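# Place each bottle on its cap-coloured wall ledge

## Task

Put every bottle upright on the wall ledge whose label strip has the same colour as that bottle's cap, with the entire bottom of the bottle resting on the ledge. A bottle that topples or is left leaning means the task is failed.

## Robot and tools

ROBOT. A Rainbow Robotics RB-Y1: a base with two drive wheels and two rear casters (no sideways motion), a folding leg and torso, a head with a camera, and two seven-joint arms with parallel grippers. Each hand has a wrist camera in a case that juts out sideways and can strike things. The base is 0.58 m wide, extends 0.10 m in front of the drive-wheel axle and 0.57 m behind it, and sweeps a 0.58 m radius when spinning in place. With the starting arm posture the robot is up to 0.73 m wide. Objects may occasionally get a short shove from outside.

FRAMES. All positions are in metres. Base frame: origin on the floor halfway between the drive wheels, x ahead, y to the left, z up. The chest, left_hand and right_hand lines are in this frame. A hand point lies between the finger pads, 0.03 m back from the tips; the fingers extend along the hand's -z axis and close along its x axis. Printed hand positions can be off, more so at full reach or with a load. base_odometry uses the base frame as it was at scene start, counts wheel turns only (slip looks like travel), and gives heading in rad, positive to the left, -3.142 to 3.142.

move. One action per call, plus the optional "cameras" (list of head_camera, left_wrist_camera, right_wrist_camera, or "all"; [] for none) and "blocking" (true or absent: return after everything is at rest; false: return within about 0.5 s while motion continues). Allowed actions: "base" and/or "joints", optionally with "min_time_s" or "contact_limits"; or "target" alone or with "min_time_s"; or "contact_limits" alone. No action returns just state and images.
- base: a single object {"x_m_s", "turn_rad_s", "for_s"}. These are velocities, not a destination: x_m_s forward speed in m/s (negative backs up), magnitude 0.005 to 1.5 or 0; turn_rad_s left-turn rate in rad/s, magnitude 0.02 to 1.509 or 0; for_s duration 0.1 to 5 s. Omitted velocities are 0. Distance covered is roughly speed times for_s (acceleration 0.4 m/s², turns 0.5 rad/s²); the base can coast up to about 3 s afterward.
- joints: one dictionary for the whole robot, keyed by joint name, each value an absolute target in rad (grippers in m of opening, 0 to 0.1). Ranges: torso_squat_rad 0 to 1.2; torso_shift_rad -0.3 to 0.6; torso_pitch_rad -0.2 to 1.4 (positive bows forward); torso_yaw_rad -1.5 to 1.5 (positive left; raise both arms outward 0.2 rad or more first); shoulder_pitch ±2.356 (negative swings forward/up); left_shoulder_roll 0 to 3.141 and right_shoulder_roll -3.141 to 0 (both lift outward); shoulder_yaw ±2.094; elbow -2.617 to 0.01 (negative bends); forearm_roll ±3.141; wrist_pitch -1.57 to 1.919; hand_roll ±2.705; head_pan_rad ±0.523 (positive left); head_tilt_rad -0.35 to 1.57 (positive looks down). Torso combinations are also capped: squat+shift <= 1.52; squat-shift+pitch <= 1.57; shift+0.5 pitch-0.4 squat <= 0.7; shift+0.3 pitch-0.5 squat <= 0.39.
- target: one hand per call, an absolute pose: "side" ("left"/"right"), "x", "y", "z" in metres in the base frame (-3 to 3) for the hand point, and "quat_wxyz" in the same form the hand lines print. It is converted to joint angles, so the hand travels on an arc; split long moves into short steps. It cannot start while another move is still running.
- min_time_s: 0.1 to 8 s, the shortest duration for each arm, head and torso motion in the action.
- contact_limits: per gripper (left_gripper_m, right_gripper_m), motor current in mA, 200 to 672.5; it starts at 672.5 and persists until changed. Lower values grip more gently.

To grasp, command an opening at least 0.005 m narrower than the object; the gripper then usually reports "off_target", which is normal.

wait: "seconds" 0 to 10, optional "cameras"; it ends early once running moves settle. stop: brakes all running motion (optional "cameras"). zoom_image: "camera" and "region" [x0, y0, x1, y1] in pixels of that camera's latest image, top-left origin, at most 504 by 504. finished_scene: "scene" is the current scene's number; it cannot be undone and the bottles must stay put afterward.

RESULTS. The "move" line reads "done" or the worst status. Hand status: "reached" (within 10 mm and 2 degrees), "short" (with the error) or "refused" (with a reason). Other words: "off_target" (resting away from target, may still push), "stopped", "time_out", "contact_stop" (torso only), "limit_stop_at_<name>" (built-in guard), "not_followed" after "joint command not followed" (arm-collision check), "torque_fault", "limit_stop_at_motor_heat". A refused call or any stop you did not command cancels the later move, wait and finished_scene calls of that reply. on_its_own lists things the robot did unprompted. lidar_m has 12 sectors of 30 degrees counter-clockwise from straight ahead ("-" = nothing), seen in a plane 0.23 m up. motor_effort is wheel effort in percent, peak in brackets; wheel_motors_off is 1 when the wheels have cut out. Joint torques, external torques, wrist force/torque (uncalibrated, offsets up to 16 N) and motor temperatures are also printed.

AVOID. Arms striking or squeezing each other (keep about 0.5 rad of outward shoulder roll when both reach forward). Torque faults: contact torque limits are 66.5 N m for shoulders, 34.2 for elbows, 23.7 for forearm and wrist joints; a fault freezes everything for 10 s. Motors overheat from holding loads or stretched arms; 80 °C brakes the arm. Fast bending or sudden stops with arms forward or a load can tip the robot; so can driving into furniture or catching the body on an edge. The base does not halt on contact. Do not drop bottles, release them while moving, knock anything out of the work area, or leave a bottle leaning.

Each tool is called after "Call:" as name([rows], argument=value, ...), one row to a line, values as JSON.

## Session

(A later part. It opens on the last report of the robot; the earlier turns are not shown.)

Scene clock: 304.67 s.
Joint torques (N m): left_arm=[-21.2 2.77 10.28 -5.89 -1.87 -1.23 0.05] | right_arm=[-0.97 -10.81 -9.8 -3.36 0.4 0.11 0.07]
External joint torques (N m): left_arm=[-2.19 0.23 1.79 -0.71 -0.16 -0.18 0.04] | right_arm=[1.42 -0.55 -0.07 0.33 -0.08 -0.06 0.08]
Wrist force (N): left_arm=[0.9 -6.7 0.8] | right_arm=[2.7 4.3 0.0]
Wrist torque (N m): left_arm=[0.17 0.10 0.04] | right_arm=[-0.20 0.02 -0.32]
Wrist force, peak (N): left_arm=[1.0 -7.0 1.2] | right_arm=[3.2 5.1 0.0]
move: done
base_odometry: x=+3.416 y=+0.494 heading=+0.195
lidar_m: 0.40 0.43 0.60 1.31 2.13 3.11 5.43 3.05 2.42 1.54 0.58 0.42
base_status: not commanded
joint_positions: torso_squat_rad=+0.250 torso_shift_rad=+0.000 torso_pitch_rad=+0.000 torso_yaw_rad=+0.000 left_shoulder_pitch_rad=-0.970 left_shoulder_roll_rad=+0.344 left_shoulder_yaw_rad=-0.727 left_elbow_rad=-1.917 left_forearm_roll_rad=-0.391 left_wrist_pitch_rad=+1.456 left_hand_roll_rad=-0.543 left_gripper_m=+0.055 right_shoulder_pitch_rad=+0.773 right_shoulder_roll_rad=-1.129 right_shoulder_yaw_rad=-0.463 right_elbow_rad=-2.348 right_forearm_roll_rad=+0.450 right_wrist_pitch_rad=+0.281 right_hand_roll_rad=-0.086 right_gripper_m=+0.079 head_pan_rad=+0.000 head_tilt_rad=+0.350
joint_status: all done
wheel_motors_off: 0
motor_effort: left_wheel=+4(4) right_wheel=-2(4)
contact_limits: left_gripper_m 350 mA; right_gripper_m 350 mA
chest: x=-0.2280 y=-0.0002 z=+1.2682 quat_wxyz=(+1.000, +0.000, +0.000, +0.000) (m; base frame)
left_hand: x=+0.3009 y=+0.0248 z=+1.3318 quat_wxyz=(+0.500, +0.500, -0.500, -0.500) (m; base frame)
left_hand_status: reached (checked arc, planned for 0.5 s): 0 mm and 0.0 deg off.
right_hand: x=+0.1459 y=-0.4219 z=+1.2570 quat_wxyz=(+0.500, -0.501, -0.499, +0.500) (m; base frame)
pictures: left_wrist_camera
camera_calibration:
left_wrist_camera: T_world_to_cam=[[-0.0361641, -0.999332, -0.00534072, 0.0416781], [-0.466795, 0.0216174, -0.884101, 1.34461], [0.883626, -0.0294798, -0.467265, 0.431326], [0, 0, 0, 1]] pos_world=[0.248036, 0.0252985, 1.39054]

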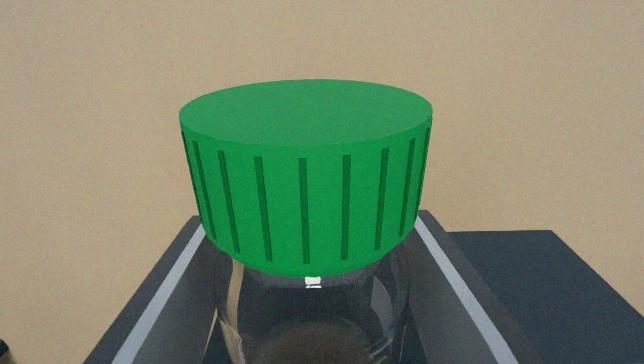

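Call:
move(target={"side": "left", "x": 0.299, "y": 0.0248, "z": 1.364, "quat_wxyz": [0.5, 0.5, -0.5, -0.5]}, min_time_s=0.8)

Call:
move(target={"side": "left", "x": 0.262, "y": 0.0248, "z": 1.366, "quat_wxyz": [0.5, 0.5, -0.5, -0.5]}, min_time_s=0.8)

Call:
move(target={"side": "left", "x": 0.222, "y": 0.0248, "z": 1.366, "quat_wxyz": [0.5, 0.5, -0.5, -0.5]}, min_time_s=0.8, cameras=["left_wrist_camera"])

Call:
move(target={"side": "left", "x": 0.178, "y": 0.035, "z": 1.362, "quat_wxyz": [0.5, 0.5, -0.5, -0.5]}, min_time_s=0.9, cameras=["left_wrist_camera"])

Scene clock: 306.43 s.
Joint torques (N m): left_arm=[-21.29 3.11 10.1 -5.84 -1.79 -1.27 -0.01] | right_arm=[-1.16 -11.15 -9.66 -3.47 0.56 0.08 0.05]
External joint torques (N m): left_arm=[-2.04 0.02 1.67 -1.23 -0.13 -0.12 -0.02] | right_arm=[1.22 -0.89 0.08 0.23 0.08 -0.09 0.05]
Wrist force (N): left_arm=[0.6 -6.8 1.2] | right_arm=[3.7 4.0 0.6]
Wrist torque (N m): left_arm=[0.19 0.06 0.03] | right_arm=[-0.23 0.11 -0.30]
Wrist force, peak (N): left_arm=[0.7 -7.1 1.1] | right_arm=[3.2 5.2 -0.2]
move: done
base_odometry: x=+3.416 y=+0.494 heading=+0.195
lidar_m: 0.41 0.43 0.59 1.32 2.13 3.10 5.43 3.04 2.43 1.55 0.58 0.42
base_status: not commanded
joint_positions: torso_squat_rad=+0.250 torso_shift_rad=+0.000 torso_pitch_rad=+0.000 torso_yaw_rad=+0.000 left_shoulder_pitch_rad=-1.039 left_shoulder_roll_rad=+0.339 left_shoulder_yaw_rad=-0.673 left_elbow_rad=-1.926 left_forearm_roll_rad=-0.329 left_wrist_pitch_rad=+1.504 left_hand_roll_rad=-0.600 left_gripper_m=+0.055 right_shoulder_pitch_rad=+0.773 right_shoulder_roll_rad=-1.129 right_shoulder_yaw_rad=-0.463 right_elbow_rad=-2.348 right_forearm_roll_rad=+0.450 right_wrist_pitch_rad=+0.281 right_hand_roll_rad=-0.086 right_gripper_m=+0.079 head_pan_rad=+0.000 head_tilt_rad=+0.350
joint_status: all done
wheel_motors_off: 0
motor_effort: left_wheel=+4(4) right_wheel=-2(4)
contact_limits: left_gripper_m 350 mA; right_gripper_m 350 mA
chest: x=-0.2280 y=-0.0002 z=+1.2682 quat_wxyz=(+1.000, +0.000, +0.000, +0.000) (m; base frame)
left_hand: x=+0.2990 y=+0.0249 z=+1.3638 quat_wxyz=(+0.500, +0.500, -0.500, -0.500) (m; base frame)
left_hand_status: reached (checked arc, planned for 0.8 s): 0 mm and 0.0 deg off.
right_hand: x=+0.1459 y=-0.4219 z=+1.2570 quat_wxyz=(+0.500, -0.501, -0.499, +0.500) (m; base frame)
pictures: none

Scene clock: 307.57 s.
Joint torques (N m): left_arm=[-18.76 2.38 6.75 -5.01 -1.95 -1.62 0.09] | right_arm=[-1.35 -10.46 -9.52 -3.45 0.44 0.23 0.16]
External joint torques (N m): left_arm=[-0.81 -0.08 -1.37 -0.87 -0.31 -0.42 0.07] | right_arm=[1.03 -0.2 0.21 0.24 -0.04 0.06 0.17]
Wrist force (N): left_arm=[0.7 -6.5 1.2] | right_arm=[2.8 3.9 -0.5]
Wrist torque (N m): left_arm=[0.13 0.08 0.04] | right_arm=[-0.19 0.02 -0.35]
Wrist force, peak (N): left_arm=[0.7 -7.2 1.5] | right_arm=[3.3 4.7 0.0]
move: done
base_odometry: x=+3.416 y=+0.494 heading=+0.195
lidar_m: 0.41 0.43 0.60 1.32 2.13 3.11 5.43 3.04 2.43 1.54 0.58 0.42
base_status: not commanded
joint_positions: torso_squat_rad=+0.250 torso_shift_rad=+0.000 torso_pitch_rad=+0.000 torso_yaw_rad=+0.000 left_shoulder_pitch_rad=-1.016 left_shoulder_roll_rad=+0.328 left_shoulder_yaw_rad=-0.695 left_elbow_rad=-2.071 left_forearm_roll_rad=-0.360 left_wrist_pitch_rad=+1.633 left_hand_roll_rad=-0.635 left_gripper_m=+0.055 right_shoulder_pitch_rad=+0.773 right_shoulder_roll_rad=-1.129 right_shoulder_yaw_rad=-0.463 right_elbow_rad=-2.348 right_forearm_roll_rad=+0.450 right_wrist_pitch_rad=+0.281 right_hand_roll_rad=-0.086 right_gripper_m=+0.079 head_pan_rad=+0.000 head_tilt_rad=+0.350
joint_status: all done
wheel_motors_off: 0
motor_effort: left_wheel=+4(4) right_wheel=-3(4)
contact_limits: left_gripper_m 350 mA; right_gripper_m 350 mA
chest: x=-0.2280 y=-0.0002 z=+1.2682 quat_wxyz=(+1.000, +0.000, +0.000, +0.000) (m; base frame)
left_hand: x=+0.2623 y=+0.0249 z=+1.3661 quat_wxyz=(+0.500, +0.500, -0.500, -0.500) (m; base frame)
left_hand_status: reached (checked arc, planned for 0.8 s): 0 mm and 0.0 deg off.
right_hand: x=+0.1459 y=-0.4219 z=+1.2570 quat_wxyz=(+0.500, -0.501, -0.499, +0.500) (m; base frame)
pictures: none

Scene clock: 308.70 s.
Joint torques (N m): left_arm=[-17.23 1.8 6.62 -4.57 -1.96 -1.62 0.04] | right_arm=[-1.65 -11.12 -9.63 -3.28 0.54 0.01 0.15]
External joint torques (N m): left_arm=[-0.68 0.01 -1.07 -0.93 -0.37 -0.36 0.03] | right_arm=[0.73 -0.87 0.11 0.41 0.06 -0.16 0.15]
Wrist force (N): left_arm=[0.7 -6.8 0.8] | right_arm=[2.9 4.5 -0.3]
Wrist torque (N m): left_arm=[0.17 0.09 0.03] | right_arm=[-0.26 0.10 -0.36]
Wrist force, peak (N): left_arm=[1.0 -7.2 1.5] | right_arm=[3.7 5.2 0.9]
move: done
base_odometry: x=+3.416 y=+0.494 heading=+0.195
lidar_m: 0.41 0.42 0.59 1.32 2.13 3.11 5.43 3.04 2.42 1.54 0.58 0.43
base_status: not commanded
joint_positions: torso_squat_rad=+0.250 torso_shift_rad=+0.000 torso_pitch_rad=+0.000 torso_yaw_rad=+0.000 left_shoulder_pitch_rad=-1.000 left_shoulder_roll_rad=+0.305 left_shoulder_yaw_rad=-0.735 left_elbow_rad=-2.213 left_forearm_roll_rad=-0.409 left_wrist_pitch_rad=+1.775 left_hand_roll_rad=-0.672 left_gripper_m=+0.055 right_shoulder_pitch_rad=+0.773 right_shoulder_roll_rad=-1.129 right_shoulder_yaw_rad=-0.463 right_elbow_rad=-2.348 right_forearm_roll_rad=+0.450 right_wrist_pitch_rad=+0.281 right_hand_roll_rad=-0.086 right_gripper_m=+0.079 head_pan_rad=+0.000 head_tilt_rad=+0.350
joint_status: all done
wheel_motors_off: 0
motor_effort: left_wheel=+4(4) right_wheel=-3(4)
contact_limits: left_gripper_m 350 mA; right_gripper_m 350 mA
chest: x=-0.2280 y=-0.0002 z=+1.2682 quat_wxyz=(+1.000, +0.000, +0.000, +0.000) (m; base frame)
left_hand: x=+0.2223 y=+0.0249 z=+1.3661 quat_wxyz=(+0.500, +0.500, -0.500, -0.500) (m; base frame)
left_hand_status: reached (checked arc, planned for 0.8 s): 0 mm and 0.0 deg off.
right_hand: x=+0.1459 y=-0.4219 z=+1.2570 quat_wxyz=(+0.500, -0.501, -0.499, +0.500) (m; base frame)
pictures: left_wrist_camera
camera_calibration:
left_wrist_camera: T_world_to_cam=[[-0.0358827, -0.999345, -0.00458558, 0.0380926], [-0.466825, 0.0208187, -0.884105, 1.33836], [0.883622, -0.0295834, -0.467266, 0.516864], [0, 0, 0, 1]] pos_world=[0.169436, 0.0254952, 1.42494]

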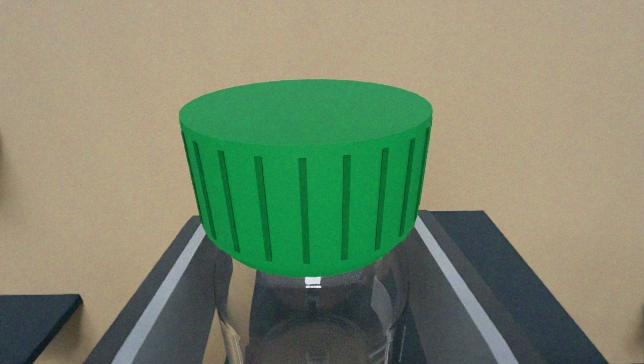

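Scene clock: 309.93 s.
Joint torques (N m): left_arm=[-15 1.16 5.48 -4.02 -1.79 -1.83 0.04] | right_arm=[-1.31 -10.73 -9.2 -3.41 0.51 -0.03 0.12]
External joint torques (N m): left_arm=[-0.06 0.02 -1.53 -0.89 -0.33 -0.48 0.02] | right_arm=[1.07 -0.47 0.54 0.28 0.04 -0.2 0.13]
Wrist force (N): left_arm=[0.7 -6.7 1.1] | right_arm=[2.9 4.6 0.1]
Wrist torque (N m): left_arm=[0.17 0.08 0.04] | right_arm=[-0.28 0.01 -0.36]
Wrist force, peak (N): left_arm=[0.6 -7.1 1.5] | right_arm=[3.6 4.6 0.7]
move: done
base_odometry: x=+3.416 y=+0.494 heading=+0.195
lidar_m: 0.41 0.43 0.60 1.32 2.13 3.11 5.43 3.05 2.43 1.55 0.58 0.42
base_status: not commanded
joint_positions: torso_squat_rad=+0.250 torso_shift_rad=+0.000 torso_pitch_rad=+0.000 torso_yaw_rad=+0.000 left_shoulder_pitch_rad=-0.965 left_shoulder_roll_rad=+0.288 left_shoulder_yaw_rad=-0.783 left_elbow_rad=-2.383 left_forearm_roll_rad=-0.484 left_wrist_pitch_rad=+1.919 left_hand_roll_rad=-0.733 left_gripper_m=+0.055 right_shoulder_pitch_rad=+0.773 right_shoulder_roll_rad=-1.129 right_shoulder_yaw_rad=-0.463 right_elbow_rad=-2.348 right_forearm_roll_rad=+0.450 right_wrist_pitch_rad=+0.281 right_hand_roll_rad=-0.086 right_gripper_m=+0.079 head_pan_rad=+0.000 head_tilt_rad=+0.350
joint_status: all done
wheel_motors_off: 0
motor_effort: left_wheel=+4(4) right_wheel=-3(4)
contact_limits: left_gripper_m 350 mA; right_gripper_m 350 mA
chest: x=-0.2280 y=-0.0002 z=+1.2682 quat_wxyz=(+1.000, +0.000, +0.000, +0.000) (m; base frame)
left_hand: x=+0.1785 y=+0.0351 z=+1.3621 quat_wxyz=(+0.500, +0.500, -0.501, -0.500) (m; base frame)
left_hand_status: reached (checked arc, planned for 0.9 s): 1 mm and 0.1 deg off.
right_hand: x=+0.1459 y=-0.4219 z=+1.2570 quat_wxyz=(+0.500, -0.501, -0.499, +0.500) (m; base frame)
pictures: left_wrist_camera
camera_calibration:
left_wrist_camera: T_world_to_cam=[[-0.0369434, -0.999309, -0.00404692, 0.0461588], [-0.466407, 0.0208238, -0.884325, 1.31443], [0.883799, -0.0307825, -0.466854, 0.553435], [0, 0, 0, 1]] pos_world=[0.125638, 0.0357916, 1.42094]

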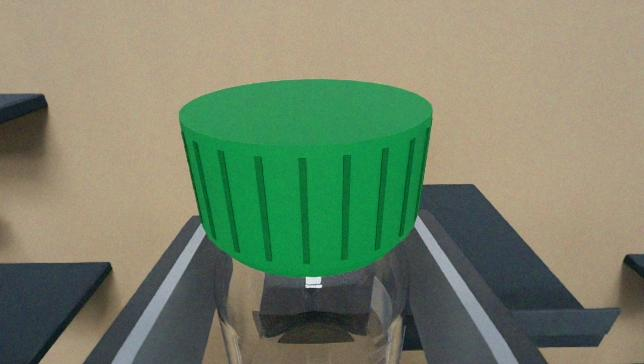

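Call:
move(target={"side": "left", "x": 0.166, "y": 0.155, "z": 1.325, "quat_wxyz": [0.519, 0.547, -0.478, -0.451]}, min_time_s=1.2, cameras=["left_wrist_camera"])

Call:
move(target={"side": "left", "x": 0.145, "y": 0.29, "z": 1.29, "quat_wxyz": [0.434, 0.492, -0.562, -0.504]}, min_time_s=1.4, cameras=["left_wrist_camera"])

Call:
move(target={"side": "left", "x": 0.16, "y": 0.40, "z": 1.36, "quat_wxyz": [0.5, 0.5, -0.5, -0.5]}, min_time_s=1.3, cameras=["left_wrist_camera"])

Scene clock: 312.30 s.
Joint torques (N m): left_arm=[-13.51 4.73 7.88 -5.2 -1.82 -1.63 0.48] | right_arm=[-1.3 -10.81 -9.2 -3.51 0.37 0.14 0.21]
External joint torques (N m): left_arm=[-0.82 1.44 1.52 -0.95 -0.24 -0.38 0.46] | right_arm=[1.08 -0.55 0.53 0.18 -0.11 -0.03 0.22]
Wrist force (N): left_arm=[0.7 -6.8 1.6] | right_arm=[3.2 4.2 0.2]
Wrist torque (N m): left_arm=[0.19 0.07 -0.08] | right_arm=[-0.23 0.10 -0.33]
Wrist force, peak (N): left_arm=[0.9 -7.5 1.1] | right_arm=[3.6 5.1 0.4]
move: done
base_odometry: x=+3.416 y=+0.494 heading=+0.195
lidar_m: 0.41 0.43 0.60 1.31 2.13 3.10 5.43 3.05 2.42 1.54 0.58 0.42
base_status: not commanded
joint_positions: torso_squat_rad=+0.250 torso_shift_rad=+0.000 torso_pitch_rad=+0.000 torso_yaw_rad=+0.000 left_shoulder_pitch_rad=-0.627 left_shoulder_roll_rad=+0.593 left_shoulder_yaw_rad=-0.761 left_elbow_rad=-2.617 left_forearm_roll_rad=-0.624 left_wrist_pitch_rad=+1.807 left_hand_roll_rad=-0.667 left_gripper_m=+0.055 right_shoulder_pitch_rad=+0.773 right_shoulder_roll_rad=-1.129 right_shoulder_yaw_rad=-0.463 right_elbow_rad=-2.348 right_forearm_roll_rad=+0.450 right_wrist_pitch_rad=+0.281 right_hand_roll_rad=-0.086 right_gripper_m=+0.079 head_pan_rad=+0.000 head_tilt_rad=+0.350
joint_status: all done
wheel_motors_off: 0
motor_effort: left_wheel=+4(4) right_wheel=-2(4)
contact_limits: left_gripper_m 350 mA; right_gripper_m 350 mA
chest: x=-0.2280 y=-0.0002 z=+1.2682 quat_wxyz=(+1.000, +0.000, +0.000, +0.000) (m; base frame)
left_hand: x=+0.1666 y=+0.1546 z=+1.3248 quat_wxyz=(+0.521, +0.553, -0.475, -0.445) (m; base frame)
left_hand_status: reached (checked arc, as near as the solve gets, planned for 1.2 s): 1 mm and 1.1 deg off.
right_hand: x=+0.1459 y=-0.4219 z=+1.2570 quat_wxyz=(+0.500, -0.501, -0.499, +0.500) (m; base frame)
pictures: left_wrist_camera
camera_calibration:
left_wrist_camera: T_world_to_cam=[[0.118699, -0.992923, -0.00373011, 0.137547], [-0.409675, -0.0455519, -0.911093, 1.30954], [0.904476, 0.109674, -0.412183, 0.452686], [0, 0, 0, 1]] pos_world=[0.110714, 0.146577, 1.38021]

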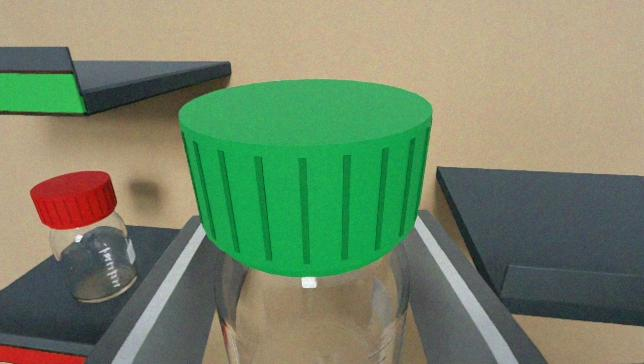

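Scene clock: 314.03 s.
Joint torques (N m): left_arm=[-8.21 12.63 8.83 -2.62 -1.46 1.69 0.01] | right_arm=[-1.54 -11.42 -8.89 -3.28 0.51 -0.04 0.25]
External joint torques (N m): left_arm=[-0.99 0.94 1.37 -0.42 -0.12 0.33 -0.01] | right_arm=[0.85 -1.16 0.85 0.41 0.04 -0.22 0.25]
Wrist force (N): left_arm=[1.0 -6.8 2.4] | right_arm=[2.7 4.1 -0.4]
Wrist torque (N m): left_arm=[0.20 0.10 -0.08] | right_arm=[-0.22 0.01 -0.32]
Wrist force, peak (N): left_arm=[2.2 -7.7 2.0] | right_arm=[3.4 5.2 -0.3]
move: done
base_odometry: x=+3.416 y=+0.494 heading=+0.195
lidar_m: 0.41 0.43 0.59 1.32 2.13 3.11 5.43 3.04 2.42 1.55 0.58 0.42
base_status: not commanded
joint_positions: torso_squat_rad=+0.250 torso_shift_rad=+0.000 torso_pitch_rad=+0.000 torso_yaw_rad=+0.000 left_shoulder_pitch_rad=+0.084 left_shoulder_roll_rad=+1.871 left_shoulder_yaw_rad=-0.576 left_elbow_rad=-2.617 left_forearm_roll_rad=-0.936 left_wrist_pitch_rad=+1.133 left_hand_roll_rad=+0.725 left_gripper_m=+0.055 right_shoulder_pitch_rad=+0.774 right_shoulder_roll_rad=-1.129 right_shoulder_yaw_rad=-0.463 right_elbow_rad=-2.348 right_forearm_roll_rad=+0.450 right_wrist_pitch_rad=+0.281 right_hand_roll_rad=-0.086 right_gripper_m=+0.079 head_pan_rad=+0.000 head_tilt_rad=+0.350
joint_status: all done
wheel_motors_off: 0
motor_effort: left_wheel=+4(4) right_wheel=-2(4)
contact_limits: left_gripper_m 350 mA; right_gripper_m 350 mA
chest: x=-0.2280 y=-0.0002 z=+1.2682 quat_wxyz=(+1.000, +0.000, +0.000, +0.000) (m; base frame)
left_hand: x=+0.1453 y=+0.2894 z=+1.2895 quat_wxyz=(+0.431, +0.496, -0.563, -0.501) (m; base frame)
left_hand_status: reached (checked arc, planned for 1.4 s): 1 mm and 0.6 deg off.
right_hand: x=+0.1459 y=-0.4219 z=+1.2570 quat_wxyz=(+0.500, -0.501, -0.499, +0.500) (m; base frame)
pictures: left_wrist_camera
camera_calibration:
left_wrist_camera: T_world_to_cam=[[-0.171235, -0.985029, -0.0199227, 0.334589], [-0.344102, 0.0787412, -0.935625, 1.26099], [0.923186, -0.153356, -0.352434, 0.439041], [0, 0, 0, 1]] pos_world=[0.0858875, 0.297617, 1.34122]

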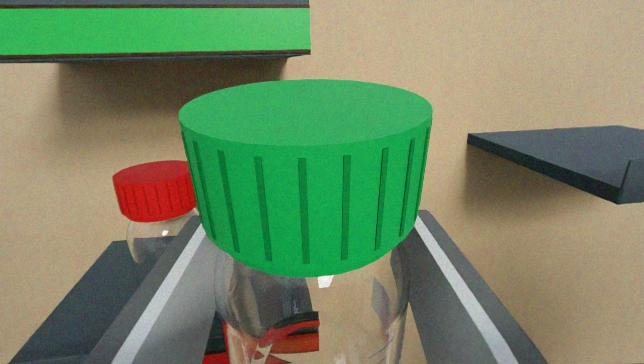

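Scene clock: 315.67 s.
Joint torques (N m): left_arm=[-8.5 13.28 3.45 5.68 -0.14 2.21 0.22] | right_arm=[-1.27 -11.06 -9.19 -3.25 0.44 0.02 0.24]
External joint torques (N m): left_arm=[-1.33 1.56 -1.27 0.75 -0.02 0.18 0.21] | right_arm=[1.11 -0.8 0.54 0.44 -0.03 -0.15 0.25]
Wrist force (N): left_arm=[0.6 -6.7 1.5] | right_arm=[3.4 4.2 0.0]
Wrist torque (N m): left_arm=[0.17 0.09 -0.09] | right_arm=[-0.24 0.06 -0.30]
Wrist force, peak (N): left_arm=[0.9 -7.1 2.0] | right_arm=[4.0 4.9 0.1]
move: done
base_odometry: x=+3.416 y=+0.494 heading=+0.195
lidar_m: 0.41 0.43 0.60 1.32 2.13 3.11 5.43 3.04 2.42 1.54 0.58 0.42
base_status: not commanded
joint_positions: torso_squat_rad=+0.250 torso_shift_rad=+0.000 torso_pitch_rad=+0.000 torso_yaw_rad=+0.000 left_shoulder_pitch_rad=-0.083 left_shoulder_roll_rad=+2.574 left_shoulder_yaw_rad=-0.796 left_elbow_rad=-2.450 left_forearm_roll_rad=-0.887 left_wrist_pitch_rad=+1.031 left_hand_roll_rad=+1.519 left_gripper_m=+0.055 right_shoulder_pitch_rad=+0.774 right_shoulder_roll_rad=-1.129 right_shoulder_yaw_rad=-0.463 right_elbow_rad=-2.348 right_forearm_roll_rad=+0.450 right_wrist_pitch_rad=+0.281 right_hand_roll_rad=-0.086 right_gripper_m=+0.079 head_pan_rad=+0.000 head_tilt_rad=+0.350
joint_status: all done
wheel_motors_off: 0
motor_effort: left_wheel=+4(4) right_wheel=-3(4)
contact_limits: left_gripper_m 350 mA; right_gripper_m 350 mA
chest: x=-0.2280 y=-0.0002 z=+1.2682 quat_wxyz=(+1.000, +0.000, +0.000, +0.000) (m; base frame)
left_hand: x=+0.1599 y=+0.3999 z=+1.3599 quat_wxyz=(+0.500, +0.500, -0.500, -0.500) (m; base frame)
left_hand_status: reached (checked arc, planned for 1.3 s): 0 mm and 0.1 deg off.
right_hand: x=+0.1459 y=-0.4219 z=+1.2570 quat_wxyz=(+0.500, -0.501, -0.499, +0.500) (m; base frame)
pictures: left_wrist_camera
camera_calibration:
left_wrist_camera: T_world_to_cam=[[-0.0348301, -0.999378, -0.00558036, 0.411797], [-0.467111, 0.0212155, -0.883944, 1.29559], [0.883512, -0.0281812, -0.467559, 0.580064], [0, 0, 0, 1]] pos_world=[0.107033, 0.400401, 1.41874]

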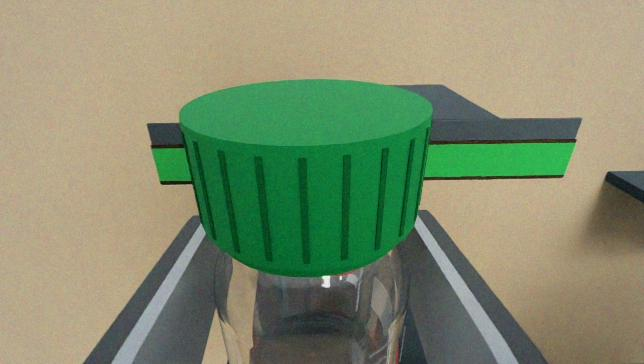

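Call:
move(target={"side": "left", "x": 0.175, "y": 0.388, "z": 1.43, "quat_wxyz": [0.5, 0.5, -0.5, -0.5]}, min_time_s=1.0)

Call:
move(target={"side": "left", "x": 0.195, "y": 0.380, "z": 1.452, "quat_wxyz": [0.5, 0.5, -0.5, -0.5]}, min_time_s=0.9, cameras=["left_wrist_camera", "head_camera"])

Scene clock: 317.47 s.
Joint torques (N m): left_arm=[-8.23 11.56 5.25 8.97 0.11 2.22 0.47] | right_arm=[-1.28 -11.22 -9.32 -3.48 0.57 0.12 0.09]
External joint torques (N m): left_arm=[-1.42 1.7 1.11 1.46 -0.05 0.21 0.45] | right_arm=[1.1 -0.96 0.41 0.21 0.09 -0.05 0.1]
Wrist force (N): left_arm=[0.8 -6.7 1.5] | right_arm=[3.4 4.1 1.0]
Wrist torque (N m): left_arm=[0.16 0.09 -0.09] | right_arm=[-0.21 0.08 -0.33]
Wrist force, peak (N): left_arm=[0.9 -7.2 1.5] | right_arm=[3.4 5.1 -0.1]
move: done
base_odometry: x=+3.416 y=+0.494 heading=+0.195
lidar_m: 0.41 0.42 0.58 1.32 2.13 3.10 5.43 3.04 2.43 1.54 0.58 0.43
base_status: not commanded
joint_positions: torso_squat_rad=+0.250 torso_shift_rad=+0.000 torso_pitch_rad=+0.000 torso_yaw_rad=+0.000 left_shoulder_pitch_rad=-0.204 left_shoulder_roll_rad=+2.769 left_shoulder_yaw_rad=-0.717 left_elbow_rad=-2.393 left_forearm_roll_rad=-0.815 left_wrist_pitch_rad=+0.836 left_hand_roll_rad=+1.711 left_gripper_m=+0.055 right_shoulder_pitch_rad=+0.774 right_shoulder_roll_rad=-1.129 right_shoulder_yaw_rad=-0.463 right_elbow_rad=-2.348 right_forearm_roll_rad=+0.450 right_wrist_pitch_rad=+0.281 right_hand_roll_rad=-0.086 right_gripper_m=+0.079 head_pan_rad=+0.000 head_tilt_rad=+0.350
joint_status: all done
wheel_motors_off: 0
motor_effort: left_wheel=+4(4) right_wheel=-3(4)
contact_limits: left_gripper_m 350 mA; right_gripper_m 350 mA
chest: x=-0.2280 y=-0.0002 z=+1.2682 quat_wxyz=(+1.000, +0.000, +0.000, +0.000) (m; base frame)
left_hand: x=+0.1742 y=+0.3885 z=+1.4301 quat_wxyz=(+0.500, +0.503, -0.499, -0.497) (m; base frame)
left_hand_status: reached (checked arc, planned for 1.0 s): 1 mm and 0.5 deg off.
right_hand: x=+0.1459 y=-0.4219 z=+1.2570 quat_wxyz=(+0.500, -0.501, -0.499, +0.500) (m; base frame)
pictures: none

Scene clock: 318.70 s.
Joint torques (N m): left_arm=[-7.53 11.49 5.55 9.98 0.12 2.38 0.51] | right_arm=[-1.01 -10.99 -9.05 -3.33 0.55 -0.03 0.18]
External joint torques (N m): left_arm=[0.11 2.13 1.54 1.68 -0.08 0.39 0.5] | right_arm=[1.38 -0.74 0.69 0.36 0.08 -0.2 0.19]
Wrist force (N): left_arm=[0.9 -6.6 1.4] | right_arm=[2.8 4.1 0.6]
Wrist torque (N m): left_arm=[0.15 0.11 -0.09] | right_arm=[-0.21 0.05 -0.37]
Wrist force, peak (N): left_arm=[0.7 -7.0 1.5] | right_arm=[3.5 4.7 0.0]
move: done
base_odometry: x=+3.416 y=+0.494 heading=+0.195
lidar_m: 0.41 0.43 0.59 1.32 2.13 3.11 5.43 3.04 2.42 1.55 0.58 0.43
base_status: not commanded
joint_positions: torso_squat_rad=+0.250 torso_shift_rad=+0.000 torso_pitch_rad=+0.000 torso_yaw_rad=+0.000 left_shoulder_pitch_rad=-0.177 left_shoulder_roll_rad=+2.796 left_shoulder_yaw_rad=-0.611 left_elbow_rad=-2.316 left_forearm_roll_rad=-0.766 left_wrist_pitch_rad=+0.750 left_hand_roll_rad=+1.758 left_gripper_m=+0.055 right_shoulder_pitch_rad=+0.774 right_shoulder_roll_rad=-1.129 right_shoulder_yaw_rad=-0.463 right_elbow_rad=-2.348 right_forearm_roll_rad=+0.450 right_wrist_pitch_rad=+0.281 right_hand_roll_rad=-0.086 right_gripper_m=+0.079 head_pan_rad=+0.000 head_tilt_rad=+0.350
joint_status: all done
wheel_motors_off: 0
motor_effort: left_wheel=+3(4) right_wheel=-3(4)
contact_limits: left_gripper_m 350 mA; right_gripper_m 350 mA
chest: x=-0.2280 y=-0.0002 z=+1.2682 quat_wxyz=(+1.000, +0.000, +0.000, +0.000) (m; base frame)
left_hand: x=+0.1948 y=+0.3800 z=+1.4519 quat_wxyz=(+0.500, +0.500, -0.500, -0.500) (m; base frame)
left_hand_status: reached (checked arc, planned for 0.9 s): 0 mm and 0.0 deg off.
right_hand: x=+0.1459 y=-0.4219 z=+1.2570 quat_wxyz=(+0.500, -0.501, -0.499, +0.500) (m; base frame)
pictures: head_camera, left_wrist_camera
camera_calibration:
head_camera: T_world_to_cam=[[-0.027997, -0.999325, 0.0237756, -0.0361827], [-0.30829, -0.0139933, -0.95119, 1.3915], [0.95088, -0.0339602, -0.30769, 0.590705], [0, 0, 0, 1]] pos_world=[-0.133718, 0.00337392, 1.50619]
left_wrist_camera: T_world_to_cam=[[-0.0359277, -0.999343, -0.00467113, 0.392498], [-0.466899, 0.0209179, -0.884063, 1.39376], [0.88358, -0.0295814, -0.467344, 0.591925], [0, 0, 0, 1]] pos_world=[0.141835, 0.380596, 1.51064]

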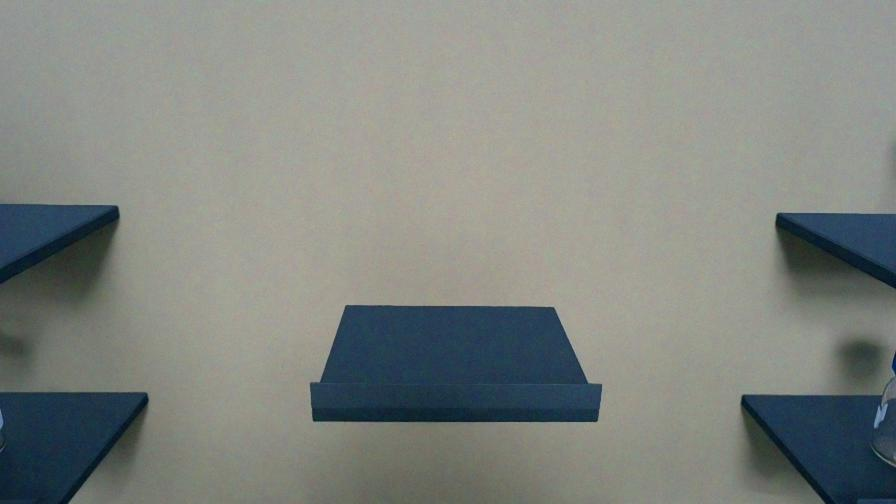

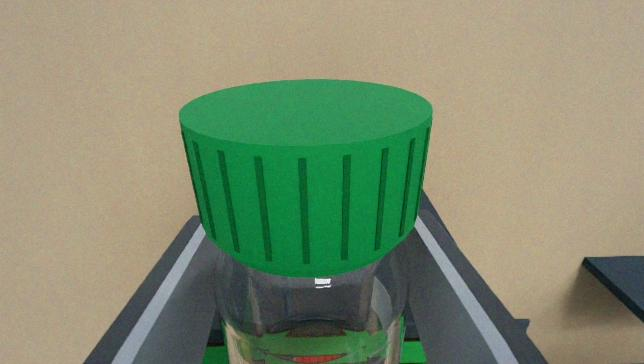

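Call:
move(target={"side": "left", "x": 0.230, "y": 0.379, "z": 1.452, "quat_wxyz": [0.5, 0.5, -0.5, -0.5]}, min_time_s=0.8)

Call:
move(target={"side": "left", "x": 0.266, "y": 0.378, "z": 1.451, "quat_wxyz": [0.5, 0.5, -0.5, -0.5]}, min_time_s=0.8, cameras=["left_wrist_camera"])

Call:
move(target={"side": "left", "x": 0.302, "y": 0.378, "z": 1.447, "quat_wxyz": [0.5, 0.5, -0.5, -0.5]}, min_time_s=0.8, cameras=["left_wrist_camera", "head_camera"])

Scene clock: 320.50 s.
Joint torques (N m): left_arm=[-10.27 9.16 5.04 10.17 0.18 2.34 0] | right_arm=[-1.41 -11.1 -9.23 -3.27 0.49 0.06 0.14]
External joint torques (N m): left_arm=[-0.59 -0.13 0.92 1.65 0.02 0.34 -0.01] | right_arm=[0.97 -0.84 0.51 0.42 0.02 -0.11 0.15]
Wrist force (N): left_arm=[0.8 -6.6 1.2] | right_arm=[3.2 4.3 0.7]
Wrist torque (N m): left_arm=[0.15 0.10 0.05] | right_arm=[-0.20 0.05 -0.30]
Wrist force, peak (N): left_arm=[0.8 -6.9 1.1] | right_arm=[2.5 5.6 0.0]
move: done
base_odometry: x=+3.416 y=+0.494 heading=+0.195
lidar_m: 0.41 0.43 0.60 1.32 2.13 3.11 5.43 3.04 2.42 1.55 0.58 0.43
base_status: not commanded
joint_positions: torso_squat_rad=+0.250 torso_shift_rad=+0.000 torso_pitch_rad=+0.000 torso_yaw_rad=+0.000 left_shoulder_pitch_rad=-0.037 left_shoulder_roll_rad=+2.759 left_shoulder_yaw_rad=-0.466 left_elbow_rad=-2.206 left_forearm_roll_rad=-0.694 left_wrist_pitch_rad=+0.731 left_hand_roll_rad=+1.730 left_gripper_m=+0.055 right_shoulder_pitch_rad=+0.774 right_shoulder_roll_rad=-1.129 right_shoulder_yaw_rad=-0.463 right_elbow_rad=-2.348 right_forearm_roll_rad=+0.450 right_wrist_pitch_rad=+0.281 right_hand_roll_rad=-0.086 right_gripper_m=+0.079 head_pan_rad=+0.000 head_tilt_rad=+0.350
joint_status: all done
wheel_motors_off: 0
motor_effort: left_wheel=+4(4) right_wheel=-3(4)
contact_limits: left_gripper_m 350 mA; right_gripper_m 350 mA
chest: x=-0.2280 y=-0.0002 z=+1.2682 quat_wxyz=(+1.000, +0.000, +0.000, +0.000) (m; base frame)
left_hand: x=+0.2293 y=+0.3790 z=+1.4519 quat_wxyz=(+0.500, +0.500, -0.500, -0.500) (m; base frame)
left_hand_status: reached (checked arc, planned for 0.8 s): 1 mm and 0.0 deg off.
right_hand: x=+0.1459 y=-0.4219 z=+1.2570 quat_wxyz=(+0.500, -0.501, -0.499, +0.500) (m; base frame)
pictures: none

Scene clock: 321.63 s.
Joint torques (N m): left_arm=[-12.96 8.98 5.21 10.47 0.04 2.22 0.06] | right_arm=[-0.98 -10.52 -9.44 -3.46 0.58 0.12 0.18]
External joint torques (N m): left_arm=[-1.15 0.33 1.08 1.71 -0.1 0.22 0.05] | right_arm=[1.4 -0.26 0.3 0.24 0.1 -0.05 0.19]
Wrist force (N): left_arm=[0.9 -6.8 1.1] | right_arm=[3.4 4.0 0.3]
Wrist torque (N m): left_arm=[0.18 0.11 0.04] | right_arm=[-0.20 0.08 -0.33]
Wrist force, peak (N): left_arm=[1.1 -7.6 1.1] | right_arm=[2.9 5.1 0.3]
move: done
base_odometry: x=+3.416 y=+0.494 heading=+0.195
lidar_m: 0.41 0.43 0.59 1.32 2.13 3.10 5.44 3.04 2.41 1.55 0.58 0.43
base_status: not commanded
joint_positions: torso_squat_rad=+0.250 torso_shift_rad=+0.000 torso_pitch_rad=+0.000 torso_yaw_rad=+0.000 left_shoulder_pitch_rad=+0.118 left_shoulder_roll_rad=+2.742 left_shoulder_yaw_rad=-0.321 left_elbow_rad=-2.080 left_forearm_roll_rad=-0.641 left_wrist_pitch_rad=+0.709 left_hand_roll_rad=+1.720 left_gripper_m=+0.055 right_shoulder_pitch_rad=+0.774 right_shoulder_roll_rad=-1.129 right_shoulder_yaw_rad=-0.463 right_elbow_rad=-2.348 right_forearm_roll_rad=+0.450 right_wrist_pitch_rad=+0.281 right_hand_roll_rad=-0.086 right_gripper_m=+0.079 head_pan_rad=+0.000 head_tilt_rad=+0.350
joint_status: all done
wheel_motors_off: 0
motor_effort: left_wheel=+4(4) right_wheel=-3(4)
contact_limits: left_gripper_m 350 mA; right_gripper_m 350 mA
chest: x=-0.2280 y=-0.0002 z=+1.2682 quat_wxyz=(+1.000, +0.000, +0.000, +0.000) (m; base frame)
left_hand: x=+0.2652 y=+0.3779 z=+1.4508 quat_wxyz=(+0.500, +0.500, -0.500, -0.500) (m; base frame)
left_hand_status: reached (checked arc, planned for 0.8 s): 1 mm and 0.0 deg off.
right_hand: x=+0.1459 y=-0.4219 z=+1.2570 quat_wxyz=(+0.500, -0.501, -0.499, +0.500) (m; base frame)
pictures: left_wrist_camera
camera_calibration:
left_wrist_camera: T_world_to_cam=[[-0.0361518, -0.999335, -0.00465903, 0.39295], [-0.467089, 0.0210185, -0.88396, 1.42564], [0.883471, -0.0297806, -0.467539, 0.529584], [0, 0, 0, 1]] pos_world=[0.212234, 0.378495, 1.50964]

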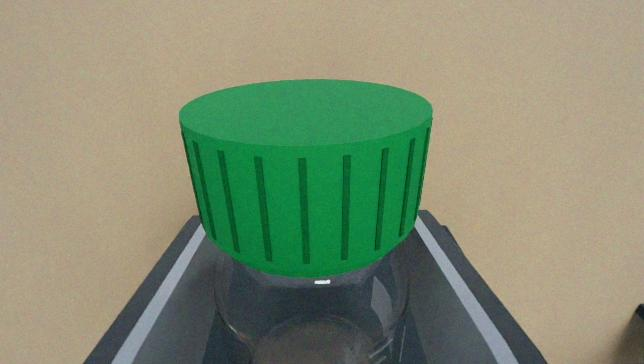

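Scene clock: 322.77 s.
Joint torques (N m): left_arm=[-14.61 9.65 4.68 10.75 0.04 2.27 0.59] | right_arm=[-1.36 -11.27 -9.05 -3.41 0.58 0.07 0.09]
External joint torques (N m): left_arm=[-0.63 2.22 0.65 1.74 -0.11 0.27 0.57] | right_arm=[1.02 -1.01 0.69 0.28 0.11 -0.1 0.1]
Wrist force (N): left_arm=[1.0 -6.7 1.2] | right_arm=[3.3 4.5 0.4]
Wrist torque (N m): left_arm=[0.16 0.12 -0.09] | right_arm=[-0.31 0.10 -0.35]
Wrist force, peak (N): left_arm=[1.0 -7.3 1.3] | right_arm=[3.4 5.2 0.5]
move: done
base_odometry: x=+3.416 y=+0.494 heading=+0.195
lidar_m: 0.40 0.43 0.60 1.32 2.13 3.11 5.43 3.05 2.42 1.55 0.58 0.43
base_status: not commanded
joint_positions: torso_squat_rad=+0.250 torso_shift_rad=+0.000 torso_pitch_rad=+0.000 torso_yaw_rad=+0.000 left_shoulder_pitch_rad=+0.283 left_shoulder_roll_rad=+2.744 left_shoulder_yaw_rad=-0.187 left_elbow_rad=-1.942 left_forearm_roll_rad=-0.612 left_wrist_pitch_rad=+0.689 left_hand_roll_rad=+1.732 left_gripper_m=+0.055 right_shoulder_pitch_rad=+0.774 right_shoulder_roll_rad=-1.129 right_shoulder_yaw_rad=-0.463 right_elbow_rad=-2.348 right_forearm_roll_rad=+0.450 right_wrist_pitch_rad=+0.281 right_hand_roll_rad=-0.086 right_gripper_m=+0.079 head_pan_rad=+0.000 head_tilt_rad=+0.350
joint_status: all done
wheel_motors_off: 0
motor_effort: left_wheel=+4(4) right_wheel=-3(4)
contact_limits: left_gripper_m 350 mA; right_gripper_m 350 mA
chest: x=-0.2280 y=-0.0002 z=+1.2682 quat_wxyz=(+1.000, +0.000, +0.000, +0.000) (m; base frame)
left_hand: x=+0.3011 y=+0.3780 z=+1.4468 quat_wxyz=(+0.500, +0.500, -0.500, -0.500) (m; base frame)
left_hand_status: reached (checked arc, planned for 0.8 s): 1 mm and 0.0 deg off.
right_hand: x=+0.1459 y=-0.4219 z=+1.2570 quat_wxyz=(+0.500, -0.501, -0.499, +0.500) (m; base frame)
pictures: head_camera, left_wrist_camera
camera_calibration:
head_camera: T_world_to_cam=[[-0.027997, -0.999325, 0.0237756, -0.0361827], [-0.30829, -0.0139933, -0.95119, 1.3915], [0.95088, -0.0339602, -0.30769, 0.590705], [0, 0, 0, 1]] pos_world=[-0.133718, 0.00337392, 1.50619]
left_wrist_camera: T_world_to_cam=[[-0.0359246, -0.999345, -0.00443968, 0.393948], [-0.467103, 0.0207186, -0.88396, 1.43895], [0.883473, -0.0296821, -0.467541, 0.495831], [0, 0, 0, 1]] pos_world=[0.248234, 0.378595, 1.50554]

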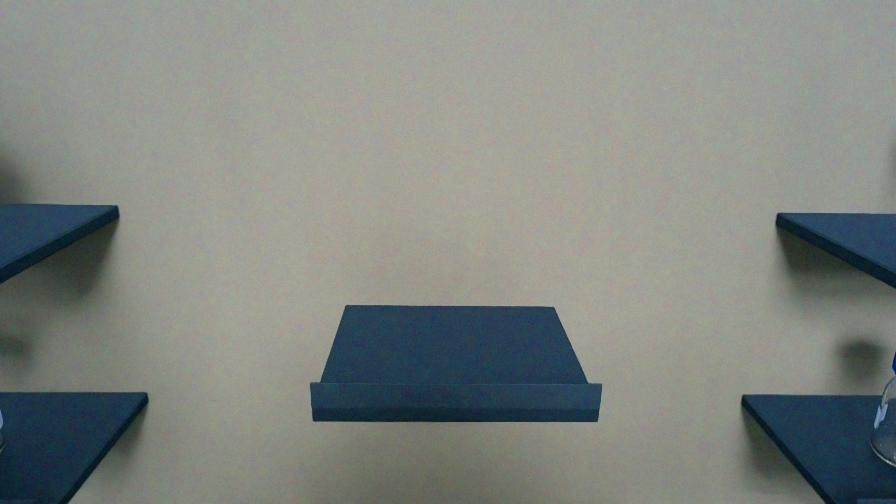

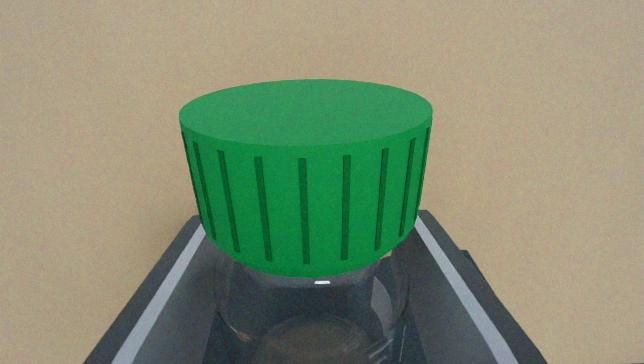

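Call:
move(target={"side": "left", "x": 0.303, "y": 0.378, "z": 1.430, "quat_wxyz": [0.5, 0.5, -0.5, -0.5]}, min_time_s=0.7)

Call:
move(target={"side": "left", "x": 0.303, "y": 0.378, "z": 1.423, "quat_wxyz": [0.5, 0.5, -0.5, -0.5]}, min_time_s=0.6)

Call:
move(target={"side": "left", "x": 0.303, "y": 0.378, "z": 1.420, "quat_wxyz": [0.5, 0.5, -0.5, -0.5]}, min_time_s=0.5, cameras=["left_wrist_camera"])

Scene clock: 324.40 s.
Joint torques (N m): left_arm=[-14.68 7.01 5.32 8.91 0.2 2.62 0.01] | right_arm=[-1.4 -10.78 -9.09 -3.28 0.57 0.14 0.27]
External joint torques (N m): left_arm=[-0.38 -0.09 1.38 0.16 0.07 0.61 0] | right_arm=[0.98 -0.52 0.65 0.42 0.1 -0.03 0.28]
Wrist force (N): left_arm=[0.8 -6.5 1.0] | right_arm=[3.0 4.5 0.9]
Wrist torque (N m): left_arm=[0.14 0.09 0.04] | right_arm=[-0.23 0.00 -0.30]
Wrist force, peak (N): left_arm=[0.9 -7.1 1.1] | right_arm=[3.2 5.1 0.7]
move: done
base_odometry: x=+3.416 y=+0.494 heading=+0.195
lidar_m: 0.41 0.43 0.59 1.31 2.12 3.11 5.44 3.04 2.42 1.55 0.59 0.43
base_status: not commanded
joint_positions: torso_squat_rad=+0.250 torso_shift_rad=+0.000 torso_pitch_rad=+0.000 torso_yaw_rad=+0.000 left_shoulder_pitch_rad=+0.332 left_shoulder_roll_rad=+2.740 left_shoulder_yaw_rad=-0.173 left_elbow_rad=-1.957 left_forearm_roll_rad=-0.601 left_wrist_pitch_rad=+0.739 left_hand_roll_rad=+1.711 left_gripper_m=+0.055 right_shoulder_pitch_rad=+0.774 right_shoulder_roll_rad=-1.129 right_shoulder_yaw_rad=-0.463 right_elbow_rad=-2.348 right_forearm_roll_rad=+0.450 right_wrist_pitch_rad=+0.281 right_hand_roll_rad=-0.086 right_gripper_m=+0.079 head_pan_rad=+0.000 head_tilt_rad=+0.350
joint_status: all done
wheel_motors_off: 0
motor_effort: left_wheel=+4(4) right_wheel=-3(4)
contact_limits: left_gripper_m 350 mA; right_gripper_m 350 mA
chest: x=-0.2280 y=-0.0002 z=+1.2682 quat_wxyz=(+1.000, +0.000, +0.000, +0.000) (m; base frame)
left_hand: x=+0.3021 y=+0.3784 z=+1.4303 quat_wxyz=(+0.501, +0.499, -0.499, -0.501) (m; base frame)
left_hand_status: reached (checked arc, planned for 0.7 s): 1 mm and 0.1 deg off.
right_hand: x=+0.1459 y=-0.4219 z=+1.2570 quat_wxyz=(+0.500, -0.501, -0.499, +0.500) (m; base frame)
pictures: none

Scene clock: 325.33 s.
Joint torques (N m): left_arm=[-14.97 6.92 5.16 8.59 0.2 2.51 -0.05] | right_arm=[-1.62 -11.32 -9.9 -3.45 0.49 -0.03 0.31]
External joint torques (N m): left_arm=[-0.51 0.03 1.26 -0.03 0.07 0.5 -0.07] | right_arm=[0.76 -1.06 -0.17 0.24 0.01 -0.2 0.32]
Wrist force (N): left_arm=[0.8 -6.7 1.2] | right_arm=[3.8 4.2 0.9]
Wrist torque (N m): left_arm=[0.17 0.09 0.03] | right_arm=[-0.19 0.12 -0.30]
Wrist force, peak (N): left_arm=[0.7 -6.9 1.1] | right_arm=[3.3 5.2 0.9]
move: done
base_odometry: x=+3.416 y=+0.494 heading=+0.195
lidar_m: 0.41 0.43 0.60 1.31 2.13 3.10 5.43 3.05 2.42 1.55 0.58 0.42
base_status: not commanded
joint_positions: torso_squat_rad=+0.250 torso_shift_rad=+0.000 torso_pitch_rad=+0.000 torso_yaw_rad=+0.000 left_shoulder_pitch_rad=+0.357 left_shoulder_roll_rad=+2.739 left_shoulder_yaw_rad=-0.164 left_elbow_rad=-1.963 left_forearm_roll_rad=-0.594 left_wrist_pitch_rad=+0.765 left_hand_roll_rad=+1.701 left_gripper_m=+0.055 right_shoulder_pitch_rad=+0.774 right_shoulder_roll_rad=-1.129 right_shoulder_yaw_rad=-0.463 right_elbow_rad=-2.348 right_forearm_roll_rad=+0.450 right_wrist_pitch_rad=+0.281 right_hand_roll_rad=-0.086 right_gripper_m=+0.079 head_pan_rad=+0.000 head_tilt_rad=+0.350
joint_status: all done
wheel_motors_off: 0
motor_effort: left_wheel=+4(4) right_wheel=-2(4)
contact_limits: left_gripper_m 350 mA; right_gripper_m 350 mA
chest: x=-0.2280 y=-0.0002 z=+1.2682 quat_wxyz=(+1.000, +0.000, +0.000, +0.000) (m; base frame)
left_hand: x=+0.3028 y=+0.3782 z=+1.4231 quat_wxyz=(+0.500, +0.500, -0.500, -0.500) (m; base frame)
left_hand_status: reached (checked arc, planned for 0.6 s): 0 mm and 0.0 deg off.
right_hand: x=+0.1459 y=-0.4219 z=+1.2570 quat_wxyz=(+0.500, -0.501, -0.499, +0.500) (m; base frame)
pictures: none

Scene clock: 326.17 s.
Joint torques (N m): left_arm=[-14.59 6.57 5.28 8.12 0.12 2.36 -0.02] | right_arm=[-1.02 -11.56 -9.27 -3.52 0.52 0.16 0.04]
External joint torques (N m): left_arm=[-0.06 -0.24 1.4 -0.45 -0.01 0.35 -0.04] | right_arm=[1.36 -1.3 0.47 0.18 0.05 -0.02 0.05]
Wrist force (N): left_arm=[0.1 -5.6 1.5] | right_arm=[3.0 3.9 0.0]
Wrist torque (N m): left_arm=[0.16 0.07 0.03] | right_arm=[-0.21 0.03 -0.34]
Wrist force, peak (N): left_arm=[1.0 -6.6 1.1] | right_arm=[3.6 5.2 0.6]
move: done
base_odometry: x=+3.416 y=+0.494 heading=+0.195
lidar_m: 0.40 0.43 0.60 1.32 2.13 3.10 5.43 3.05 2.43 1.55 0.58 0.42
base_status: not commanded
joint_positions: torso_squat_rad=+0.250 torso_shift_rad=+0.000 torso_pitch_rad=+0.000 torso_yaw_rad=+0.000 left_shoulder_pitch_rad=+0.367 left_shoulder_roll_rad=+2.739 left_shoulder_yaw_rad=-0.160 left_elbow_rad=-1.966 left_forearm_roll_rad=-0.592 left_wrist_pitch_rad=+0.776 left_hand_roll_rad=+1.697 left_gripper_m=+0.055 right_shoulder_pitch_rad=+0.774 right_shoulder_roll_rad=-1.129 right_shoulder_yaw_rad=-0.463 right_elbow_rad=-2.348 right_forearm_roll_rad=+0.450 right_wrist_pitch_rad=+0.281 right_hand_roll_rad=-0.086 right_gripper_m=+0.079 head_pan_rad=+0.000 head_tilt_rad=+0.350
joint_status: all done
wheel_motors_off: 0
motor_effort: left_wheel=+4(4) right_wheel=-3(4)
contact_limits: left_gripper_m 350 mA; right_gripper_m 350 mA
chest: x=-0.2280 y=-0.0002 z=+1.2682 quat_wxyz=(+1.000, +0.000, +0.000, +0.000) (m; base frame)
left_hand: x=+0.3030 y=+0.3781 z=+1.4202 quat_wxyz=(+0.500, +0.500, -0.500, -0.500) (m; base frame)
left_hand_status: reached (checked arc, planned for 0.5 s): 0 mm and 0.0 deg off.
right_hand: x=+0.1459 y=-0.4219 z=+1.2570 quat_wxyz=(+0.500, -0.501, -0.499, +0.500) (m; base frame)
pictures: left_wrist_camera
camera_calibration:
left_wrist_camera: T_world_to_cam=[[-0.0358101, -0.999343, -0.00552582, 0.395578], [-0.466803, 0.0216158, -0.884097, 1.41615], [0.883636, -0.0290801, -0.46727, 0.481184], [0, 0, 0, 1]] pos_world=[0.250036, 0.3787, 1.47904]

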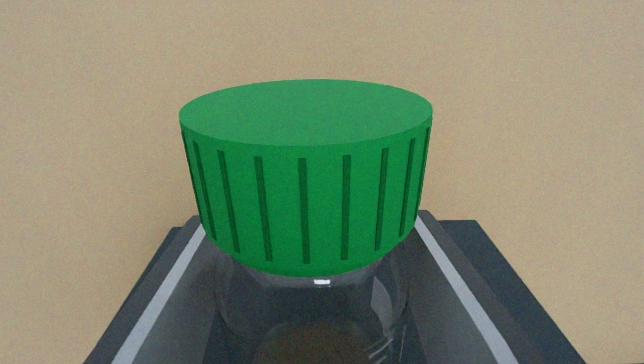

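Call:
move(target={"side": "left", "x": 0.303, "y": 0.378, "z": 1.4183, "quat_wxyz": [0.5, 0.5, -0.5, -0.5]}, min_time_s=0.4)

Scene clock: 327.10 s.
Joint torques (N m): left_arm=[-11.21 6.7 4.7 5.55 -0.22 0.7 -0.12] | right_arm=[-1.3 -11.28 -9.02 -3.28 0.54 0.23 0.19]
External joint torques (N m): left_arm=[3.34 -0.06 0.83 -3 -0.35 -1.31 -0.14] | right_arm=[1.08 -1.03 0.72 0.41 0.06 0.06 0.2]
Wrist force (N): left_arm=[-1.0 1.0 2.1] | right_arm=[3.8 4.0 0.7]
Wrist torque (N m): left_arm=[0.26 0.09 0.08] | right_arm=[-0.17 0.15 -0.35]
Wrist force, peak (N): left_arm=[0.2 -5.6 1.6] | right_arm=[2.9 5.2 0.8]
move: done
base_odometry: x=+3.416 y=+0.494 heading=+0.195
lidar_m: 0.41 0.43 0.59 1.32 2.13 3.11 5.43 3.05 2.42 1.54 0.58 0.43
base_status: not commanded
joint_positions: torso_squat_rad=+0.250 torso_shift_rad=+0.000 torso_pitch_rad=+0.000 torso_yaw_rad=+0.000 left_shoulder_pitch_rad=+0.372 left_shoulder_roll_rad=+2.738 left_shoulder_yaw_rad=-0.158 left_elbow_rad=-1.967 left_forearm_roll_rad=-0.591 left_wrist_pitch_rad=+0.783 left_hand_roll_rad=+1.694 left_gripper_m=+0.055 right_shoulder_pitch_rad=+0.774 right_shoulder_roll_rad=-1.129 right_shoulder_yaw_rad=-0.463 right_elbow_rad=-2.348 right_forearm_roll_rad=+0.450 right_wrist_pitch_rad=+0.281 right_hand_roll_rad=-0.086 right_gripper_m=+0.079 head_pan_rad=+0.000 head_tilt_rad=+0.350
joint_status: all done
wheel_motors_off: 0
motor_effort: left_wheel=+4(4) right_wheel=-3(4)
contact_limits: left_gripper_m 350 mA; right_gripper_m 350 mA
chest: x=-0.2280 y=-0.0002 z=+1.2682 quat_wxyz=(+1.000, +0.000, +0.000, +0.000) (m; base frame)
left_hand: x=+0.3031 y=+0.3780 z=+1.4193 quat_wxyz=(+0.499, +0.501, -0.500, -0.500) (m; base frame)
left_hand_status: reached (checked arc, planned for 0.4 s): 1 mm and 0.1 deg off.
right_hand: x=+0.1459 y=-0.4219 z=+1.2570 quat_wxyz=(+0.500, -0.501, -0.499, +0.500) (m; base frame)
pictures: none

Call:
move(target={"side": "left", "x": 0.303, "y": 0.378, "z": 1.419, "quat_wxyz": [0.5, 0.5, -0.5, -0.5]}, min_time_s=0.4)

Call:
move(joints={"left_gripper_m": 0.062})

Call:
move(joints={"left_gripper_m": 0.079}, cameras=["left_wrist_camera"])

Call:
move(target={"side": "left", "x": 0.303, "y": 0.378, "z": 1.425, "quat_wxyz": [0.5, 0.5, -0.5, -0.5]}, min_time_s=0.5, cameras=["left_wrist_camera"])

Scene clock: 328.20 s.
Joint torques (N m): left_arm=[-14.1 8.28 3.13 7.88 -0.25 1.09 0.23] | right_arm=[-1.14 -11.16 -9.61 -3.46 0.46 0.07 0.1]
External joint torques (N m): left_arm=[0.45 1.51 -0.73 -0.67 -0.38 -0.92 0.22] | right_arm=[1.24 -0.9 0.13 0.24 -0.02 -0.11 0.1]
Wrist force (N): left_arm=[-0.8 -1.3 2.7] | right_arm=[1.6 4.4 -0.3]
Wrist torque (N m): left_arm=[0.19 0.10 0.04] | right_arm=[-0.24 -0.12 -0.32]
Wrist force, peak (N): left_arm=[-0.7 -1.8 2.8] | right_arm=[3.0 5.2 -0.1]
move: done
base_odometry: x=+3.416 y=+0.494 heading=+0.195
lidar_m: 0.40 0.43 0.60 1.31 2.13 3.10 5.42 3.05 2.43 1.55 0.57 0.43
base_status: not commanded
joint_positions: torso_squat_rad=+0.250 torso_shift_rad=+0.000 torso_pitch_rad=+0.000 torso_yaw_rad=+0.000 left_shoulder_pitch_rad=+0.371 left_shoulder_roll_rad=+2.739 left_shoulder_yaw_rad=-0.158 left_elbow_rad=-1.966 left_forearm_roll_rad=-0.591 left_wrist_pitch_rad=+0.783 left_hand_roll_rad=+1.694 left_gripper_m=+0.055 right_shoulder_pitch_rad=+0.774 right_shoulder_roll_rad=-1.129 right_shoulder_yaw_rad=-0.463 right_elbow_rad=-2.348 right_forearm_roll_rad=+0.450 right_wrist_pitch_rad=+0.281 right_hand_roll_rad=-0.086 right_gripper_m=+0.079 head_pan_rad=+0.000 head_tilt_rad=+0.350
joint_status: all done
wheel_motors_off: 0
motor_effort: left_wheel=+3(4) right_wheel=-3(4)
contact_limits: left_gripper_m 350 mA; right_gripper_m 350 mA
chest: x=-0.2280 y=-0.0002 z=+1.2682 quat_wxyz=(+1.000, +0.000, +0.000, +0.000) (m; base frame)
left_hand: x=+0.3031 y=+0.3780 z=+1.4197 quat_wxyz=(+0.499, +0.501, -0.501, -0.499) (m; base frame)
left_hand_status: reached (checked arc, planned for 0.4 s): 1 mm and 0.2 deg off.
right_hand: x=+0.1459 y=-0.4219 z=+1.2570 quat_wxyz=(+0.500, -0.501, -0.499, +0.500) (m; base frame)
pictures: none

Scene clock: 328.73 s.
Joint torques (N m): left_arm=[-14.21 8.17 3.6 8.14 -0.16 1.67 0.15] | right_arm=[-0.92 -10.92 -9.11 -3.32 0.43 0.03 0.17]
External joint torques (N m): left_arm=[0.35 1.4 -0.27 -0.4 -0.29 -0.34 0.13] | right_arm=[1.46 -0.67 0.63 0.38 -0.05 -0.15 0.18]
Wrist force (N): left_arm=[0.9 -5.0 1.3] | right_arm=[2.6 4.8 -0.3]
Wrist torque (N m): left_arm=[0.18 0.10 0.03] | right_arm=[-0.28 -0.02 -0.34]
Wrist force, peak (N): left_arm=[1.0 -5.1 1.0] | right_arm=[3.3 4.8 0.7]
move: done
base_odometry: x=+3.416 y=+0.494 heading=+0.195
lidar_m: 0.41 0.43 0.60 1.31 2.13 3.10 5.43 3.05 2.42 1.54 0.58 0.43
base_status: not commanded
joint_positions: torso_squat_rad=+0.250 torso_shift_rad=+0.000 torso_pitch_rad=+0.000 torso_yaw_rad=+0.000 left_shoulder_pitch_rad=+0.371 left_shoulder_roll_rad=+2.739 left_shoulder_yaw_rad=-0.158 left_elbow_rad=-1.966 left_forearm_roll_rad=-0.591 left_wrist_pitch_rad=+0.783 left_hand_roll_rad=+1.694 left_gripper_m=+0.062 right_shoulder_pitch_rad=+0.774 right_shoulder_roll_rad=-1.129 right_shoulder_yaw_rad=-0.463 right_elbow_rad=-2.348 right_forearm_roll_rad=+0.450 right_wrist_pitch_rad=+0.281 right_hand_roll_rad=-0.086 right_gripper_m=+0.079 head_pan_rad=+0.000 head_tilt_rad=+0.350
joint_status: all done
wheel_motors_off: 0
motor_effort: left_wheel=+4(4) right_wheel=-3(4)
contact_limits: left_gripper_m 350 mA; right_gripper_m 350 mA
chest: x=-0.2280 y=-0.0002 z=+1.2682 quat_wxyz=(+1.000, +0.000, +0.000, +0.000) (m; base frame)
left_hand: x=+0.3031 y=+0.3780 z=+1.4196 quat_wxyz=(+0.499, +0.501, -0.501, -0.500) (m; base frame)
right_hand: x=+0.1459 y=-0.4219 z=+1.2570 quat_wxyz=(+0.500, -0.501, -0.499, +0.500) (m; base frame)
pictures: none

Scene clock: 329.40 s.
Joint torques (N m): left_arm=[-14.14 7.97 3.36 8.21 -0.15 1.85 0.19] | right_arm=[-1.33 -11.54 -9.08 -3.25 0.45 -0.04 0.18]
External joint torques (N m): left_arm=[0.41 1.21 -0.5 -0.34 -0.27 -0.16 0.17] | right_arm=[1.05 -1.28 0.66 0.44 -0.02 -0.21 0.18]
Wrist force (N): left_arm=[0.7 -4.9 1.1] | right_arm=[3.1 4.1 0.0]
Wrist torque (N m): left_arm=[0.15 0.07 0.05] | right_arm=[-0.20 0.02 -0.37]
Wrist force, peak (N): left_arm=[0.8 -5.4 1.1] | right_arm=[3.2 5.3 0.2]
move: done
base_odometry: x=+3.416 y=+0.494 heading=+0.195
lidar_m: 0.40 0.43 0.59 1.32 2.13 3.10 5.43 3.04 2.42 1.55 0.58 0.42
base_status: not commanded
joint_positions: torso_squat_rad=+0.250 torso_shift_rad=+0.000 torso_pitch_rad=+0.000 torso_yaw_rad=+0.000 left_shoulder_pitch_rad=+0.371 left_shoulder_roll_rad=+2.739 left_shoulder_yaw_rad=-0.158 left_elbow_rad=-1.966 left_forearm_roll_rad=-0.591 left_wrist_pitch_rad=+0.783 left_hand_roll_rad=+1.694 left_gripper_m=+0.079 right_shoulder_pitch_rad=+0.774 right_shoulder_roll_rad=-1.129 right_shoulder_yaw_rad=-0.463 right_elbow_rad=-2.348 right_forearm_roll_rad=+0.450 right_wrist_pitch_rad=+0.281 right_hand_roll_rad=-0.086 right_gripper_m=+0.079 head_pan_rad=+0.000 head_tilt_rad=+0.350
joint_status: all done
wheel_motors_off: 0
motor_effort: left_wheel=+4(4) right_wheel=-4(4)
contact_limits: left_gripper_m 350 mA; right_gripper_m 350 mA
chest: x=-0.2280 y=-0.0002 z=+1.2682 quat_wxyz=(+1.000, +0.000, +0.000, +0.000) (m; base frame)
left_hand: x=+0.3031 y=+0.3780 z=+1.4196 quat_wxyz=(+0.499, +0.501, -0.501, -0.500) (m; base frame)
right_hand: x=+0.1459 y=-0.4219 z=+1.2570 quat_wxyz=(+0.500, -0.501, -0.499, +0.500) (m; base frame)
pictures: left_wrist_camera
camera_calibration:
left_wrist_camera: T_world_to_cam=[[-0.0360656, -0.999332, -0.00593202, 0.396036], [-0.464369, 0.0220145, -0.885368, 1.41666], [0.884907, -0.0291767, -0.464853, 0.476986], [0, 0, 0, 1]] pos_world=[0.250049, 0.378501, 1.47834]

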